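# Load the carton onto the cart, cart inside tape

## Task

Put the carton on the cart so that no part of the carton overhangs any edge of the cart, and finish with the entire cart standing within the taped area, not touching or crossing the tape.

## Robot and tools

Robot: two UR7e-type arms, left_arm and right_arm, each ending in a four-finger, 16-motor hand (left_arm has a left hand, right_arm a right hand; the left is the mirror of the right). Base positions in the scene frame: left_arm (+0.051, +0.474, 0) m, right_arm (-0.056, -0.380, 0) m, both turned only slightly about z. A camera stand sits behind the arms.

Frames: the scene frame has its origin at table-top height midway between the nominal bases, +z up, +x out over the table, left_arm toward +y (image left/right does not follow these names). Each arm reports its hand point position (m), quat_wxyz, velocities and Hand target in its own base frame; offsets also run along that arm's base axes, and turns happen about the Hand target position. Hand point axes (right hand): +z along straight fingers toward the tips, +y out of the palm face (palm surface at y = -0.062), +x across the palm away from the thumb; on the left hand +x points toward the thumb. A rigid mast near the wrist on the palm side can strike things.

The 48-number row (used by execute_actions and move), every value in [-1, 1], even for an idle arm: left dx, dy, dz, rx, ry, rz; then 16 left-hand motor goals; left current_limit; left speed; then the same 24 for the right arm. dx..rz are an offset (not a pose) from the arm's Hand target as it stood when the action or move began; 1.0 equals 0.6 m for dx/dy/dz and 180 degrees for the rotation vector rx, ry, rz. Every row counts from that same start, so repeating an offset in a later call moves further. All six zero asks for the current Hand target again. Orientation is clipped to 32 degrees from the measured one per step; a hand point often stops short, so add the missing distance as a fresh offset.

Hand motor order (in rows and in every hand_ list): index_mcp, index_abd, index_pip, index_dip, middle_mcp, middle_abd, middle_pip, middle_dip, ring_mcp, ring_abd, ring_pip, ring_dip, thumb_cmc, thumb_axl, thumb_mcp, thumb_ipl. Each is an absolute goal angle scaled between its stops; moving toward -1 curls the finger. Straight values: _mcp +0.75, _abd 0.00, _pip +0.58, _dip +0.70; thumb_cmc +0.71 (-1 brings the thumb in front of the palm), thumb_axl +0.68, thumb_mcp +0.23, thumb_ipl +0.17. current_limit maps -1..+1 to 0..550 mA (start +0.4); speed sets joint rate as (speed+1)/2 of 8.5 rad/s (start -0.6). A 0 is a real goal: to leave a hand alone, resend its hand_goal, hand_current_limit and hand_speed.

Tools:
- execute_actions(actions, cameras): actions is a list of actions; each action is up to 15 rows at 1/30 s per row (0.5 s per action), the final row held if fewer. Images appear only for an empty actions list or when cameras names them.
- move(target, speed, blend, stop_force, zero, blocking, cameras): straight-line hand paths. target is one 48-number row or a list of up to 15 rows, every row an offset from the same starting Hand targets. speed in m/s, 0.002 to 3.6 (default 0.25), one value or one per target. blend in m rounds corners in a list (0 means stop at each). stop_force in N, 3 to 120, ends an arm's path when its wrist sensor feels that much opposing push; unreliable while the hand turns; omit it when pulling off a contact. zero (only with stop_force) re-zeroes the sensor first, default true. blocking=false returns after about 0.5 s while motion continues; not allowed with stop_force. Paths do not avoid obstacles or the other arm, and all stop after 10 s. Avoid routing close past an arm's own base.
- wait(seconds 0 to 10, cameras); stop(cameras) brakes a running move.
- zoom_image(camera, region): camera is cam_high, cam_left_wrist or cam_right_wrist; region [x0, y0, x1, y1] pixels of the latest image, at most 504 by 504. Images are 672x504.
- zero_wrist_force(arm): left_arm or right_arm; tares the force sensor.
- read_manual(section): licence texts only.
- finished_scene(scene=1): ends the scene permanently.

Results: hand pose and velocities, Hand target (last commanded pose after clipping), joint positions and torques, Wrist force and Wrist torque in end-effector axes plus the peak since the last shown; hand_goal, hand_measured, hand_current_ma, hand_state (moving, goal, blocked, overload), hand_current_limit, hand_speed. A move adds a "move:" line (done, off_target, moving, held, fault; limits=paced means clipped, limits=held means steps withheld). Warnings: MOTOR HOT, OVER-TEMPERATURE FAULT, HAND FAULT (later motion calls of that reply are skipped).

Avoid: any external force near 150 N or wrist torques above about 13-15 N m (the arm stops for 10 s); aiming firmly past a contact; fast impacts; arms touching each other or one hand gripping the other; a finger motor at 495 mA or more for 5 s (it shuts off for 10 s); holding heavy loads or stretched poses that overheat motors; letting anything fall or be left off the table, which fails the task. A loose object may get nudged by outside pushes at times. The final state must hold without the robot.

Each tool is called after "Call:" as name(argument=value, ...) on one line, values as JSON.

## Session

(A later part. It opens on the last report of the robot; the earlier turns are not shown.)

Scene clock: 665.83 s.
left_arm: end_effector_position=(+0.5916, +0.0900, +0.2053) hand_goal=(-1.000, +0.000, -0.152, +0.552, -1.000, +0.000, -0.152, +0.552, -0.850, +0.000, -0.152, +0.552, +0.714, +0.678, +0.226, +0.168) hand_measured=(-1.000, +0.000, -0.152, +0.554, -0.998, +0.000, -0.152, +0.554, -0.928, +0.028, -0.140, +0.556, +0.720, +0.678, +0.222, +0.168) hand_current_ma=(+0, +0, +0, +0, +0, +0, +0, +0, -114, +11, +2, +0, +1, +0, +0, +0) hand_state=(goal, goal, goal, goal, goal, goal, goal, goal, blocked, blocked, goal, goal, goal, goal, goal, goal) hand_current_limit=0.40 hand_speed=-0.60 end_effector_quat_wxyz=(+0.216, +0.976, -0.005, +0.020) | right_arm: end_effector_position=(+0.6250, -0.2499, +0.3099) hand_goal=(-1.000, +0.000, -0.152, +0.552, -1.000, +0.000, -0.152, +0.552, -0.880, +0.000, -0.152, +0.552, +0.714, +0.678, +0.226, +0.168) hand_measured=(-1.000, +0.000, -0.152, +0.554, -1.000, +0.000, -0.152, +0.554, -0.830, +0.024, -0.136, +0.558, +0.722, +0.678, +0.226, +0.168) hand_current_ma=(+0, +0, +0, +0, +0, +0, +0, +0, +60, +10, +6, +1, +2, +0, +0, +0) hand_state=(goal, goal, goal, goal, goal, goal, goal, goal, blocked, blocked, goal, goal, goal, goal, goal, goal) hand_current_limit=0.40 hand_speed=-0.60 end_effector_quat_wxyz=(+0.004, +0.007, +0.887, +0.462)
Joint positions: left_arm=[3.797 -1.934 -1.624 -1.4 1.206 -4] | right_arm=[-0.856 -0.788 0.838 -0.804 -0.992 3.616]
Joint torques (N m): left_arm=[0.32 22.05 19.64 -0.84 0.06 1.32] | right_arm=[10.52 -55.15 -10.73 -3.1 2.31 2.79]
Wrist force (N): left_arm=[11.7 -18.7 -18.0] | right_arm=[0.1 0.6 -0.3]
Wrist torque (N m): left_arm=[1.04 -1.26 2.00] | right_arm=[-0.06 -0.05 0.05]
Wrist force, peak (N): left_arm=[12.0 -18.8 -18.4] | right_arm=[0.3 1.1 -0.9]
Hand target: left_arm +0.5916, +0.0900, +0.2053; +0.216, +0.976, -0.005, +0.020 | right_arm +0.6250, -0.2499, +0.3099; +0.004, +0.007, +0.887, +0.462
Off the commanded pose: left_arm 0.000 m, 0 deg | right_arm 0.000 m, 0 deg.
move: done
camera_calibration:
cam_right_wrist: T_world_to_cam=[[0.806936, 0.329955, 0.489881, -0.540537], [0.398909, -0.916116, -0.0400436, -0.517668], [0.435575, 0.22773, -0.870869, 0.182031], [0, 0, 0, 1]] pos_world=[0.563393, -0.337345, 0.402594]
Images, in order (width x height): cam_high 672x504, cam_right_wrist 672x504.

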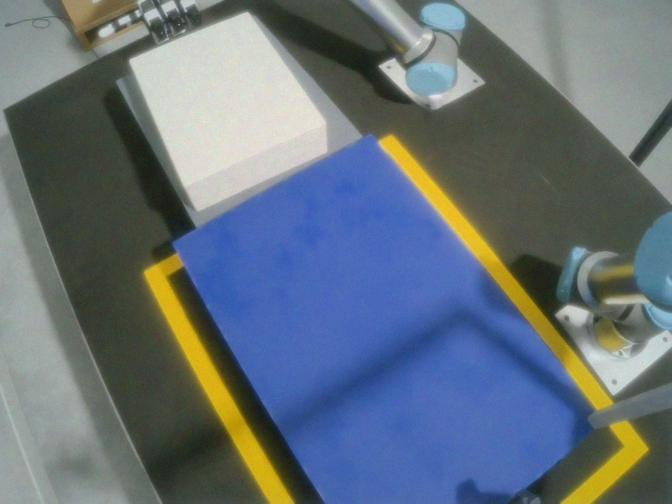

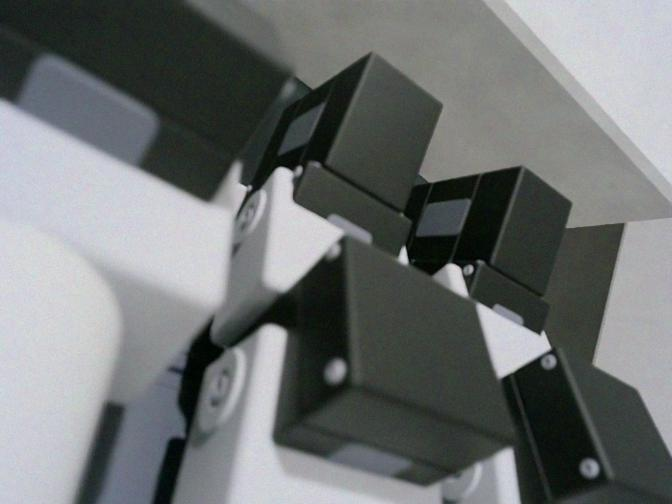

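Call:
move(target=[0,0,0,0,0,0,-1,0,-0.153,0.551,-1,0,-0.153,0.551,-0.85,0,-0.153,0.551,0.714,0.678,0.226,0.168,0.4,-0.6,0.0035,0.2,0,0,0,0,-1,0,-0.153,0.551,-1,0,-0.153,0.551,-0.88,0,-0.153,0.551,0.714,0.678,0.226,0.168,0.4,-0.6], speed=0.04, stop_force=50, cameras=["cam_high","cam_right_wrist"])

Scene clock: 676.67 s.
left_arm: end_effector_position=(+0.5916, +0.0900, +0.2053) hand_goal=(-1.000, +0.000, -0.152, +0.552, -1.000, +0.000, -0.152, +0.552, -0.850, +0.000, -0.152, +0.552, +0.714, +0.678, +0.226, +0.168) hand_measured=(-1.000, +0.000, -0.152, +0.554, -0.998, +0.000, -0.152, +0.554, -0.928, +0.028, -0.140, +0.556, +0.720, +0.678, +0.222, +0.168) hand_current_ma=(+0, +0, +0, +0, +0, +0, +0, +0, -114, +11, +2, +0, +1, +0, +0, +0) hand_state=(goal, goal, goal, goal, goal, goal, goal, goal, blocked, blocked, goal, goal, goal, goal, goal, goal) hand_current_limit=0.40 hand_speed=-0.60 end_effector_quat_wxyz=(+0.216, +0.976, -0.005, +0.020) | right_arm: end_effector_position=(+0.6271, -0.1299, +0.3099) hand_goal=(-1.000, +0.000, -0.152, +0.552, -1.000, +0.000, -0.152, +0.552, -0.880, +0.000, -0.152, +0.552, +0.714, +0.678, +0.226, +0.168) hand_measured=(-1.000, +0.000, -0.152, +0.554, -1.000, +0.000, -0.152, +0.554, -0.856, +0.024, -0.134, +0.558, +0.722, +0.678, +0.226, +0.168) hand_current_ma=(+0, +0, +0, +0, +0, +0, +0, +0, +16, +11, +9, +1, +2, +0, +0, +0) hand_state=(goal, goal, goal, goal, goal, goal, goal, goal, blocked, blocked, goal, goal, goal, goal, goal, goal) hand_current_limit=0.40 hand_speed=-0.60 end_effector_quat_wxyz=(+0.004, +0.007, +0.887, +0.462)
Joint positions: left_arm=[3.797 -1.934 -1.624 -1.4 1.206 -4] | right_arm=[-0.738 -0.988 1.186 -1.011 -0.909 3.718]
Joint torques (N m): left_arm=[0.9 22.08 18.27 -0.81 0.11 1.22] | right_arm=[16.05 -49.18 -10.54 -2.18 3.31 2.63]
Wrist force (N): left_arm=[11.9 -18.9 -17.8] | right_arm=[0.2 -3.6 -7.2]
Wrist torque (N m): left_arm=[1.00 -1.28 2.03] | right_arm=[0.16 -0.01 -0.03]
Wrist force, peak (N): left_arm=[11.8 -19.1 -18.3] | right_arm=[1.7 -3.6 -9.7]
Hand target: left_arm +0.5916, +0.0900, +0.2053; +0.216, +0.976, -0.005, +0.020 | right_arm +0.6271, -0.1299, +0.3099; +0.004, +0.007, +0.887, +0.462
Off the commanded pose: left_arm 0.000 m, 0 deg | right_arm 0.000 m, 0 deg.
move: done
camera_calibration:
cam_right_wrist: T_world_to_cam=[[0.806936, 0.329955, 0.489881, -0.581826], [0.398909, -0.916116, -0.0400436, -0.408572], [0.435575, 0.22773, -0.870869, 0.153788], [0, 0, 0, 1]] pos_world=[0.565493, -0.217345, 0.402594]
Images, in order (width x height): cam_high 672x504, cam_right_wrist 672x504.

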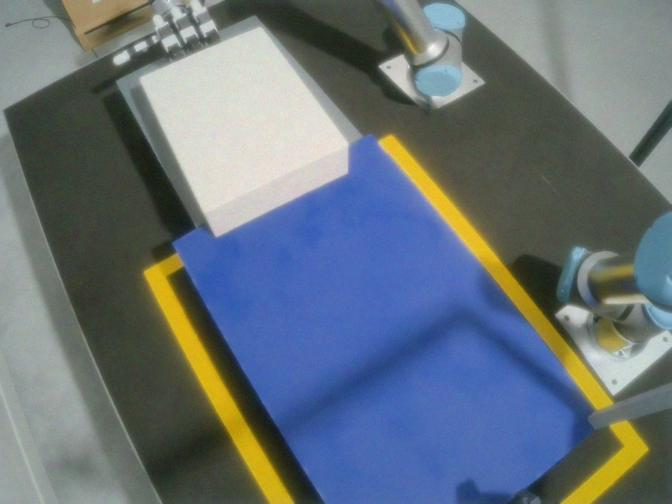

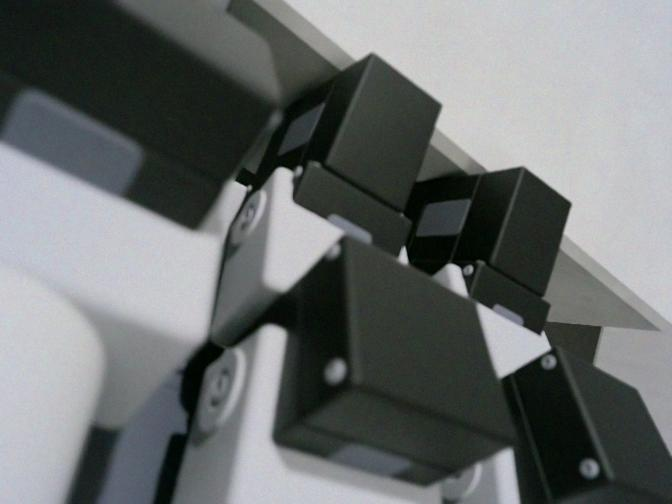

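Call:
move(target=[0,0,0,0,0,0,-1,0,-0.153,0.551,-1,0,-0.153,0.551,-0.85,0,-0.153,0.551,0.714,0.678,0.226,0.168,0.4,-0.6,0.0055,0.35,0,0,0,0,-1,0,-0.153,0.551,-1,0,-0.153,0.551,-0.88,0,-0.153,0.551,0.714,0.678,0.226,0.168,0.4,-0.6], speed=0.05, stop_force=45, cameras=["cam_high","cam_right_wrist"])

Scene clock: 686.87 s.
left_arm: end_effector_position=(+0.5916, +0.0900, +0.2053) hand_goal=(-1.000, +0.000, -0.152, +0.552, -1.000, +0.000, -0.152, +0.552, -0.850, +0.000, -0.152, +0.552, +0.714, +0.678, +0.226, +0.168) hand_measured=(-1.000, +0.000, -0.152, +0.554, -0.998, +0.000, -0.152, +0.554, -0.928, +0.028, -0.140, +0.556, +0.720, +0.678, +0.222, +0.168) hand_current_ma=(+0, +0, +0, +0, +0, +0, +0, +0, -114, +11, +2, +0, +1, +0, +0, +0) hand_state=(goal, goal, goal, goal, goal, goal, goal, goal, blocked, blocked, goal, goal, goal, goal, goal, goal) hand_current_limit=0.40 hand_speed=-0.60 end_effector_quat_wxyz=(+0.216, +0.976, -0.005, +0.020) | right_arm: end_effector_position=(+0.6304, +0.0801, +0.3099) hand_goal=(-1.000, +0.000, -0.152, +0.552, -1.000, +0.000, -0.152, +0.552, -0.880, +0.000, -0.152, +0.552, +0.714, +0.678, +0.226, +0.168) hand_measured=(-1.000, +0.000, -0.152, +0.554, -1.000, +0.000, -0.152, +0.554, -0.880, +0.024, -0.132, +0.558, +0.722, +0.678, +0.226, +0.168) hand_current_ma=(+0, +0, +0, +0, +0, +0, +0, +0, +0, +12, +10, +1, +2, +0, +0, +0) hand_state=(goal, goal, goal, goal, goal, goal, goal, goal, goal, blocked, goal, goal, goal, goal, goal, goal) hand_current_limit=0.40 hand_speed=-0.60 end_effector_quat_wxyz=(+0.004, +0.007, +0.887, +0.462)
Joint positions: left_arm=[3.797 -1.934 -1.624 -1.4 1.206 -4] | right_arm=[-0.469 -1.195 1.541 -1.358 -0.742 4.009]
Joint torques (N m): left_arm=[0.4 23.18 16.25 -0.72 0.08 1.16] | right_arm=[15.55 -41.42 -10.69 -3.65 3.98 2.59]
Wrist force (N): left_arm=[11.3 -19.0 -18.1] | right_arm=[0.2 -4.2 -5.2]
Wrist torque (N m): left_arm=[1.02 -1.29 2.04] | right_arm=[0.00 0.18 -0.13]
Wrist force, peak (N): left_arm=[12.0 -19.2 -18.1] | right_arm=[0.8 -4.6 -9.5]
Hand target: left_arm +0.5916, +0.0900, +0.2053; +0.216, +0.976, -0.005, +0.020 | right_arm +0.6304, +0.0801, +0.3099; +0.004, +0.007, +0.887, +0.462
Off the commanded pose: left_arm 0.000 m, 0 deg | right_arm 0.000 m, 0 deg.
move: done
camera_calibration:
cam_right_wrist: T_world_to_cam=[[0.806936, 0.329955, 0.489881, -0.653779], [0.398909, -0.916116, -0.0400436, -0.217504], [0.435575, 0.22773, -0.870869, 0.104528], [0, 0, 0, 1]] pos_world=[0.568793, -0.00734468, 0.402594]
Images, in order (width x height): cam_high 672x504, cam_right_wrist 672x504.

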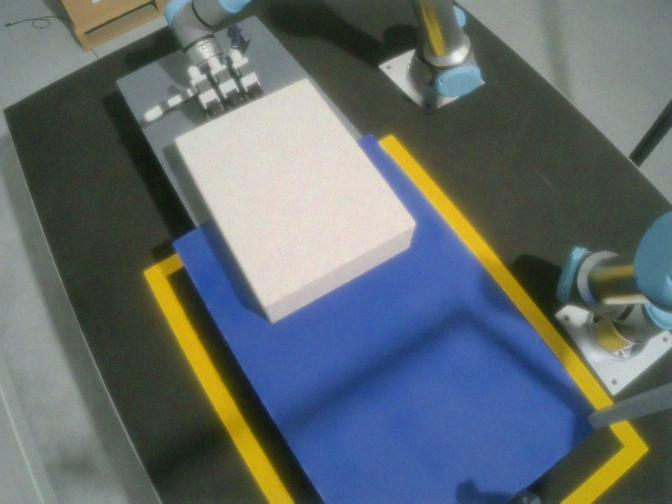

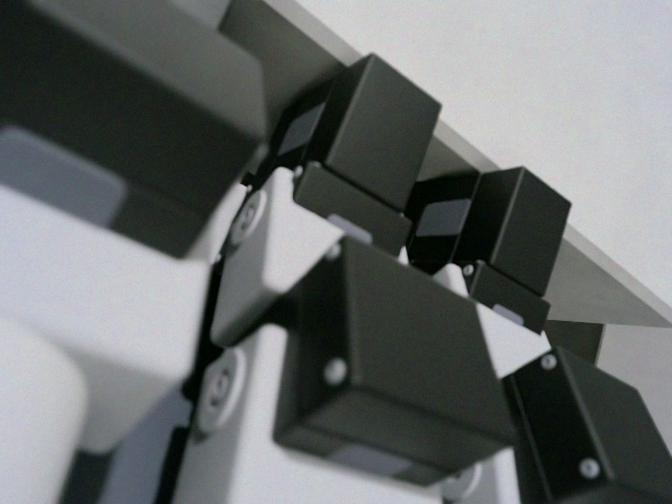

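Call:
move(target=[0,0,0,0,0,0,-1,0,-0.153,0.551,-1,0,-0.153,0.551,-0.85,0,-0.153,0.551,0.714,0.678,0.226,0.168,0.4,-0.6,0.0058,0.365,0,0,0,0,-1,0,-0.153,0.551,-1,0,-0.153,0.551,-0.88,0,-0.153,0.551,0.714,0.678,0.226,0.168,0.4,-0.6], speed=0.05, stop_force=45, cameras=["cam_high","cam_right_wrist"])

Scene clock: 694.67 s.
left_arm: end_effector_position=(+0.5916, +0.0901, +0.2053) hand_goal=(-1.000, +0.000, -0.152, +0.552, -1.000, +0.000, -0.152, +0.552, -0.850, +0.000, -0.152, +0.552, +0.714, +0.678, +0.226, +0.168) hand_measured=(-1.000, +0.000, -0.152, +0.554, -0.998, +0.000, -0.152, +0.554, -0.930, +0.028, -0.142, +0.556, +0.720, +0.678, +0.222, +0.168) hand_current_ma=(+0, +0, +0, +0, +0, +0, +0, +0, -114, +11, +2, +0, +1, +0, +0, +0) hand_state=(goal, goal, goal, goal, goal, goal, goal, goal, blocked, blocked, goal, goal, goal, goal, goal, goal) hand_current_limit=0.40 hand_speed=-0.60 end_effector_quat_wxyz=(+0.216, +0.976, -0.005, +0.020) | right_arm: end_effector_position=(+0.6339, +0.2991, +0.3099) hand_goal=(-1.000, +0.000, -0.152, +0.552, -1.000, +0.000, -0.152, +0.552, -0.880, +0.000, -0.152, +0.552, +0.714, +0.678, +0.226, +0.168) hand_measured=(-1.000, +0.000, -0.152, +0.554, -1.000, +0.000, -0.152, +0.554, -0.894, +0.026, -0.134, +0.558, +0.722, +0.678, +0.226, +0.168) hand_current_ma=(+0, +0, +0, +0, +0, +0, +0, +0, -6, +12, +9, +1, +2, +0, +0, +0) hand_state=(goal, goal, goal, goal, goal, goal, goal, goal, goal, blocked, goal, goal, goal, goal, goal, goal) hand_current_limit=0.40 hand_speed=-0.60 end_effector_quat_wxyz=(+0.004, +0.007, +0.887, +0.462)
Joint positions: left_arm=[3.797 -1.934 -1.624 -1.4 1.206 -4] | right_arm=[-0.117 -1.219 1.683 -1.891 -0.618 4.537]
Joint torques (N m): left_arm=[-22.71 24.52 13.57 -0.84 -3.69 0.9] | right_arm=[16.44 -23.85 -9.55 -4.93 4.12 2.73]
Wrist force (N): left_arm=[9.0 -20.1 -18.8] | right_arm=[0.9 -1.5 -8.8]
Wrist torque (N m): left_arm=[1.04 -1.20 1.79] | right_arm=[0.25 0.18 0.04]
Wrist force, peak (N): left_arm=[9.4 -20.1 -19.1] | right_arm=[0.8 -7.1 -9.4]
Hand target: left_arm +0.5916, +0.0900, +0.2053; +0.216, +0.976, -0.005, +0.020 | right_arm +0.6339, +0.2991, +0.3099; +0.004, +0.007, +0.887, +0.462
Off the commanded pose: left_arm 0.000 m, 0 deg | right_arm 0.000 m, 0 deg.
move: done
camera_calibration:
cam_right_wrist: T_world_to_cam=[[0.806936, 0.329955, 0.489881, -0.728864], [0.398909, -0.916116, -0.0400436, -0.0182704], [0.435575, 0.22773, -0.870869, 0.0531303], [0, 0, 0, 1]] pos_world=[0.572293, 0.211655, 0.402594]
Images, in order (width x height): cam_high 672x504, cam_right_wrist 672x504.

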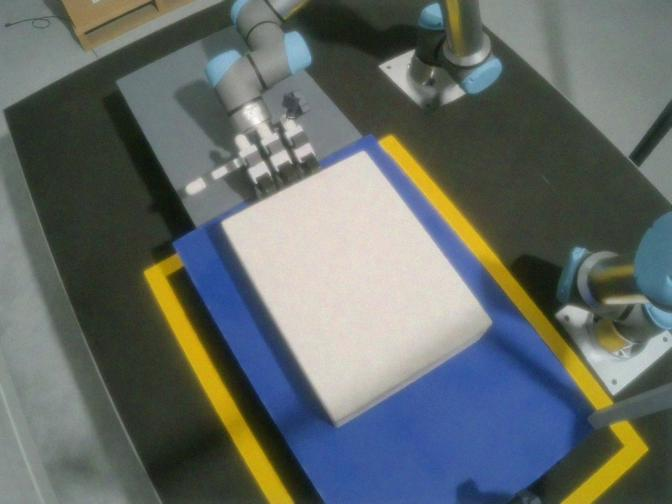

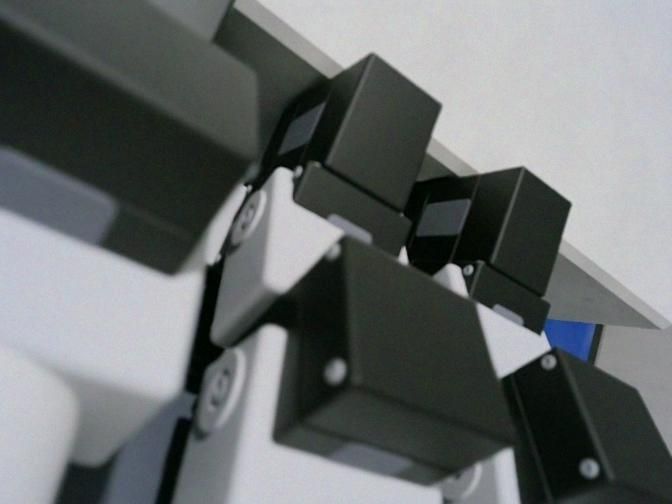

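Call:
move(target=[[0,0.08,0,0,0,0,-1,0,-0.153,0.551,-1,0,-0.153,0.551,-0.85,0,-0.153,0.551,0.714,0.678,0.226,0.168,0.4,-0.6,-0.003,-0.12,0,0,0,0,-1,0,-0.153,0.551,-1,0,-0.153,0.551,-0.88,0,-0.153,0.551,0.714,0.678,0.226,0.168,0.4,-0.6],[-0.05,0.1,0.2,0,0,0,-1,0,-0.153,0.551,-1,0,-0.153,0.551,-0.85,0,-0.153,0.551,0.714,0.678,0.226,0.168,0.4,-0.6,-0.1,-0.45,0.25,0,0,0,-1,0,-0.153,0.551,-1,0,-0.153,0.551,-0.88,0,-0.153,0.551,0.714,0.678,0.226,0.168,0.4,-0.6]], speed=0.1, blend=[0.01,0], cameras=["all"])

Scene clock: 713.50 s.
left_arm: end_effector_position=(+0.5616, +0.1500, +0.3252) hand_goal=(-1.000, +0.000, -0.152, +0.552, -1.000, +0.000, -0.152, +0.552, -0.850, +0.000, -0.152, +0.552, +0.714, +0.678, +0.226, +0.168) hand_measured=(-0.998, +0.000, -0.152, +0.554, -0.998, +0.000, -0.152, +0.554, -0.894, +0.028, -0.164, +0.548, +0.720, +0.678, +0.222, +0.168) hand_current_ma=(+0, +0, +0, +0, +0, +0, +0, +0, -38, +11, -3, +0, +1, +0, +0, +0) hand_state=(goal, goal, goal, goal, goal, goal, goal, goal, blocked, blocked, goal, goal, goal, goal, goal, goal) hand_current_limit=0.40 hand_speed=-0.60 end_effector_quat_wxyz=(+0.216, +0.976, -0.005, +0.020) | right_arm: end_effector_position=(+0.5739, +0.0292, +0.4598) hand_goal=(-1.000, +0.000, -0.152, +0.552, -1.000, +0.000, -0.152, +0.552, -0.880, +0.000, -0.152, +0.552, +0.714, +0.678, +0.226, +0.168) hand_measured=(-1.000, +0.000, -0.152, +0.554, -1.000, +0.000, -0.152, +0.554, -0.890, +0.026, -0.140, +0.558, +0.722, +0.678, +0.226, +0.168) hand_current_ma=(+0, +0, +0, +0, +0, +0, +0, +0, -3, +12, +4, +1, +2, +0, +0, +0) hand_state=(goal, goal, goal, goal, goal, goal, goal, goal, goal, blocked, goal, goal, goal, goal, goal, goal) hand_current_limit=0.40 hand_speed=-0.60 end_effector_quat_wxyz=(+0.004, +0.007, +0.887, +0.462)
Joint positions: left_arm=[3.904 -1.865 -1.391 -1.74 1.234 -3.89] | right_arm=[-0.592 -1.335 1.317 -0.891 -0.813 3.865]
Joint torques (N m): left_arm=[14.07 44.05 33.96 -0.37 1.98 2.1] | right_arm=[-11.47 -21.27 -29.26 1.84 -0.7 -2.35]
Wrist force (N): left_arm=[3.6 3.2 -1.4] | right_arm=[-0.1 0.6 -0.7]
Wrist torque (N m): left_arm=[0.73 -0.48 0.47] | right_arm=[-0.04 -0.01 0.12]
Wrist force, peak (N): left_arm=[9.4 -19.9 -19.1] | right_arm=[0.8 -2.0 -9.4]
Hand target: left_arm +0.5616, +0.1500, +0.3253; +0.216, +0.976, -0.005, +0.020 | right_arm +0.5739, +0.0291, +0.4599; +0.004, +0.007, +0.887, +0.462
Off the commanded pose: left_arm 0.000 m, 0 deg | right_arm 0.000 m, 0 deg.
move: done
camera_calibration:
cam_left_wrist: T_world_to_cam=[[-0.789491, 0.542856, -0.286376, 0.418616], [0.414208, 0.815565, 0.404087, -0.532373], [0.452919, 0.200404, -0.868736, 0.125021], [0, 0, 0, 1]] pos_world=[0.494382, 0.181882, 0.443617]
cam_right_wrist: T_world_to_cam=[[0.806917, 0.33, 0.489883, -0.664831], [0.398948, -0.9161, -0.04002, -0.235713], [0.435575, 0.22773, -0.870869, 0.271382], [0, 0, 0, 1]] pos_world=[0.512293, -0.0583445, 0.552594]

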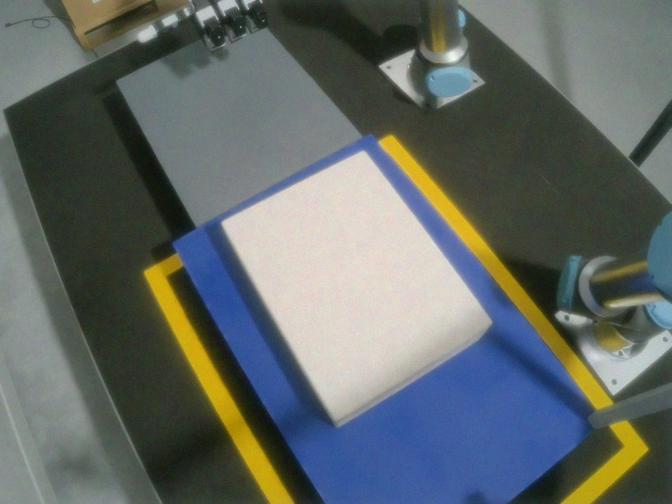

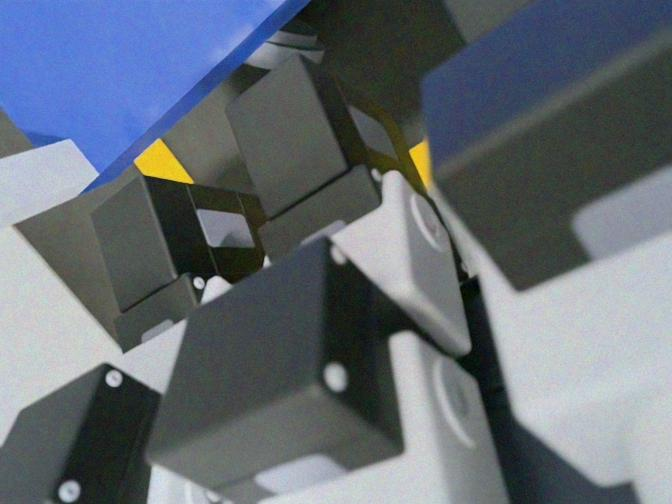

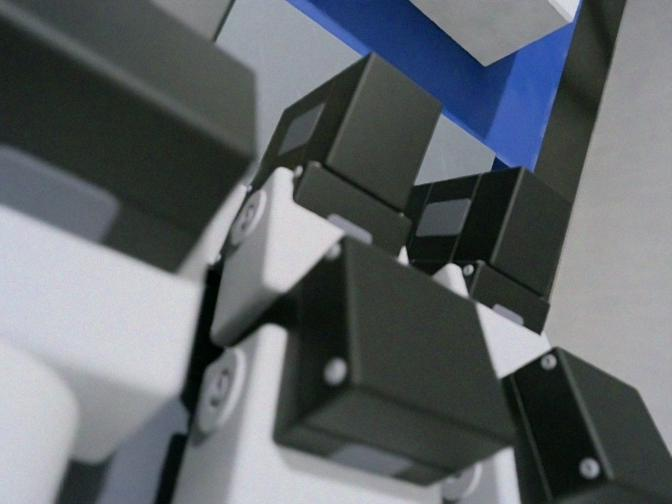

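Call:
finished_scene()

The scene is finished: the task was done.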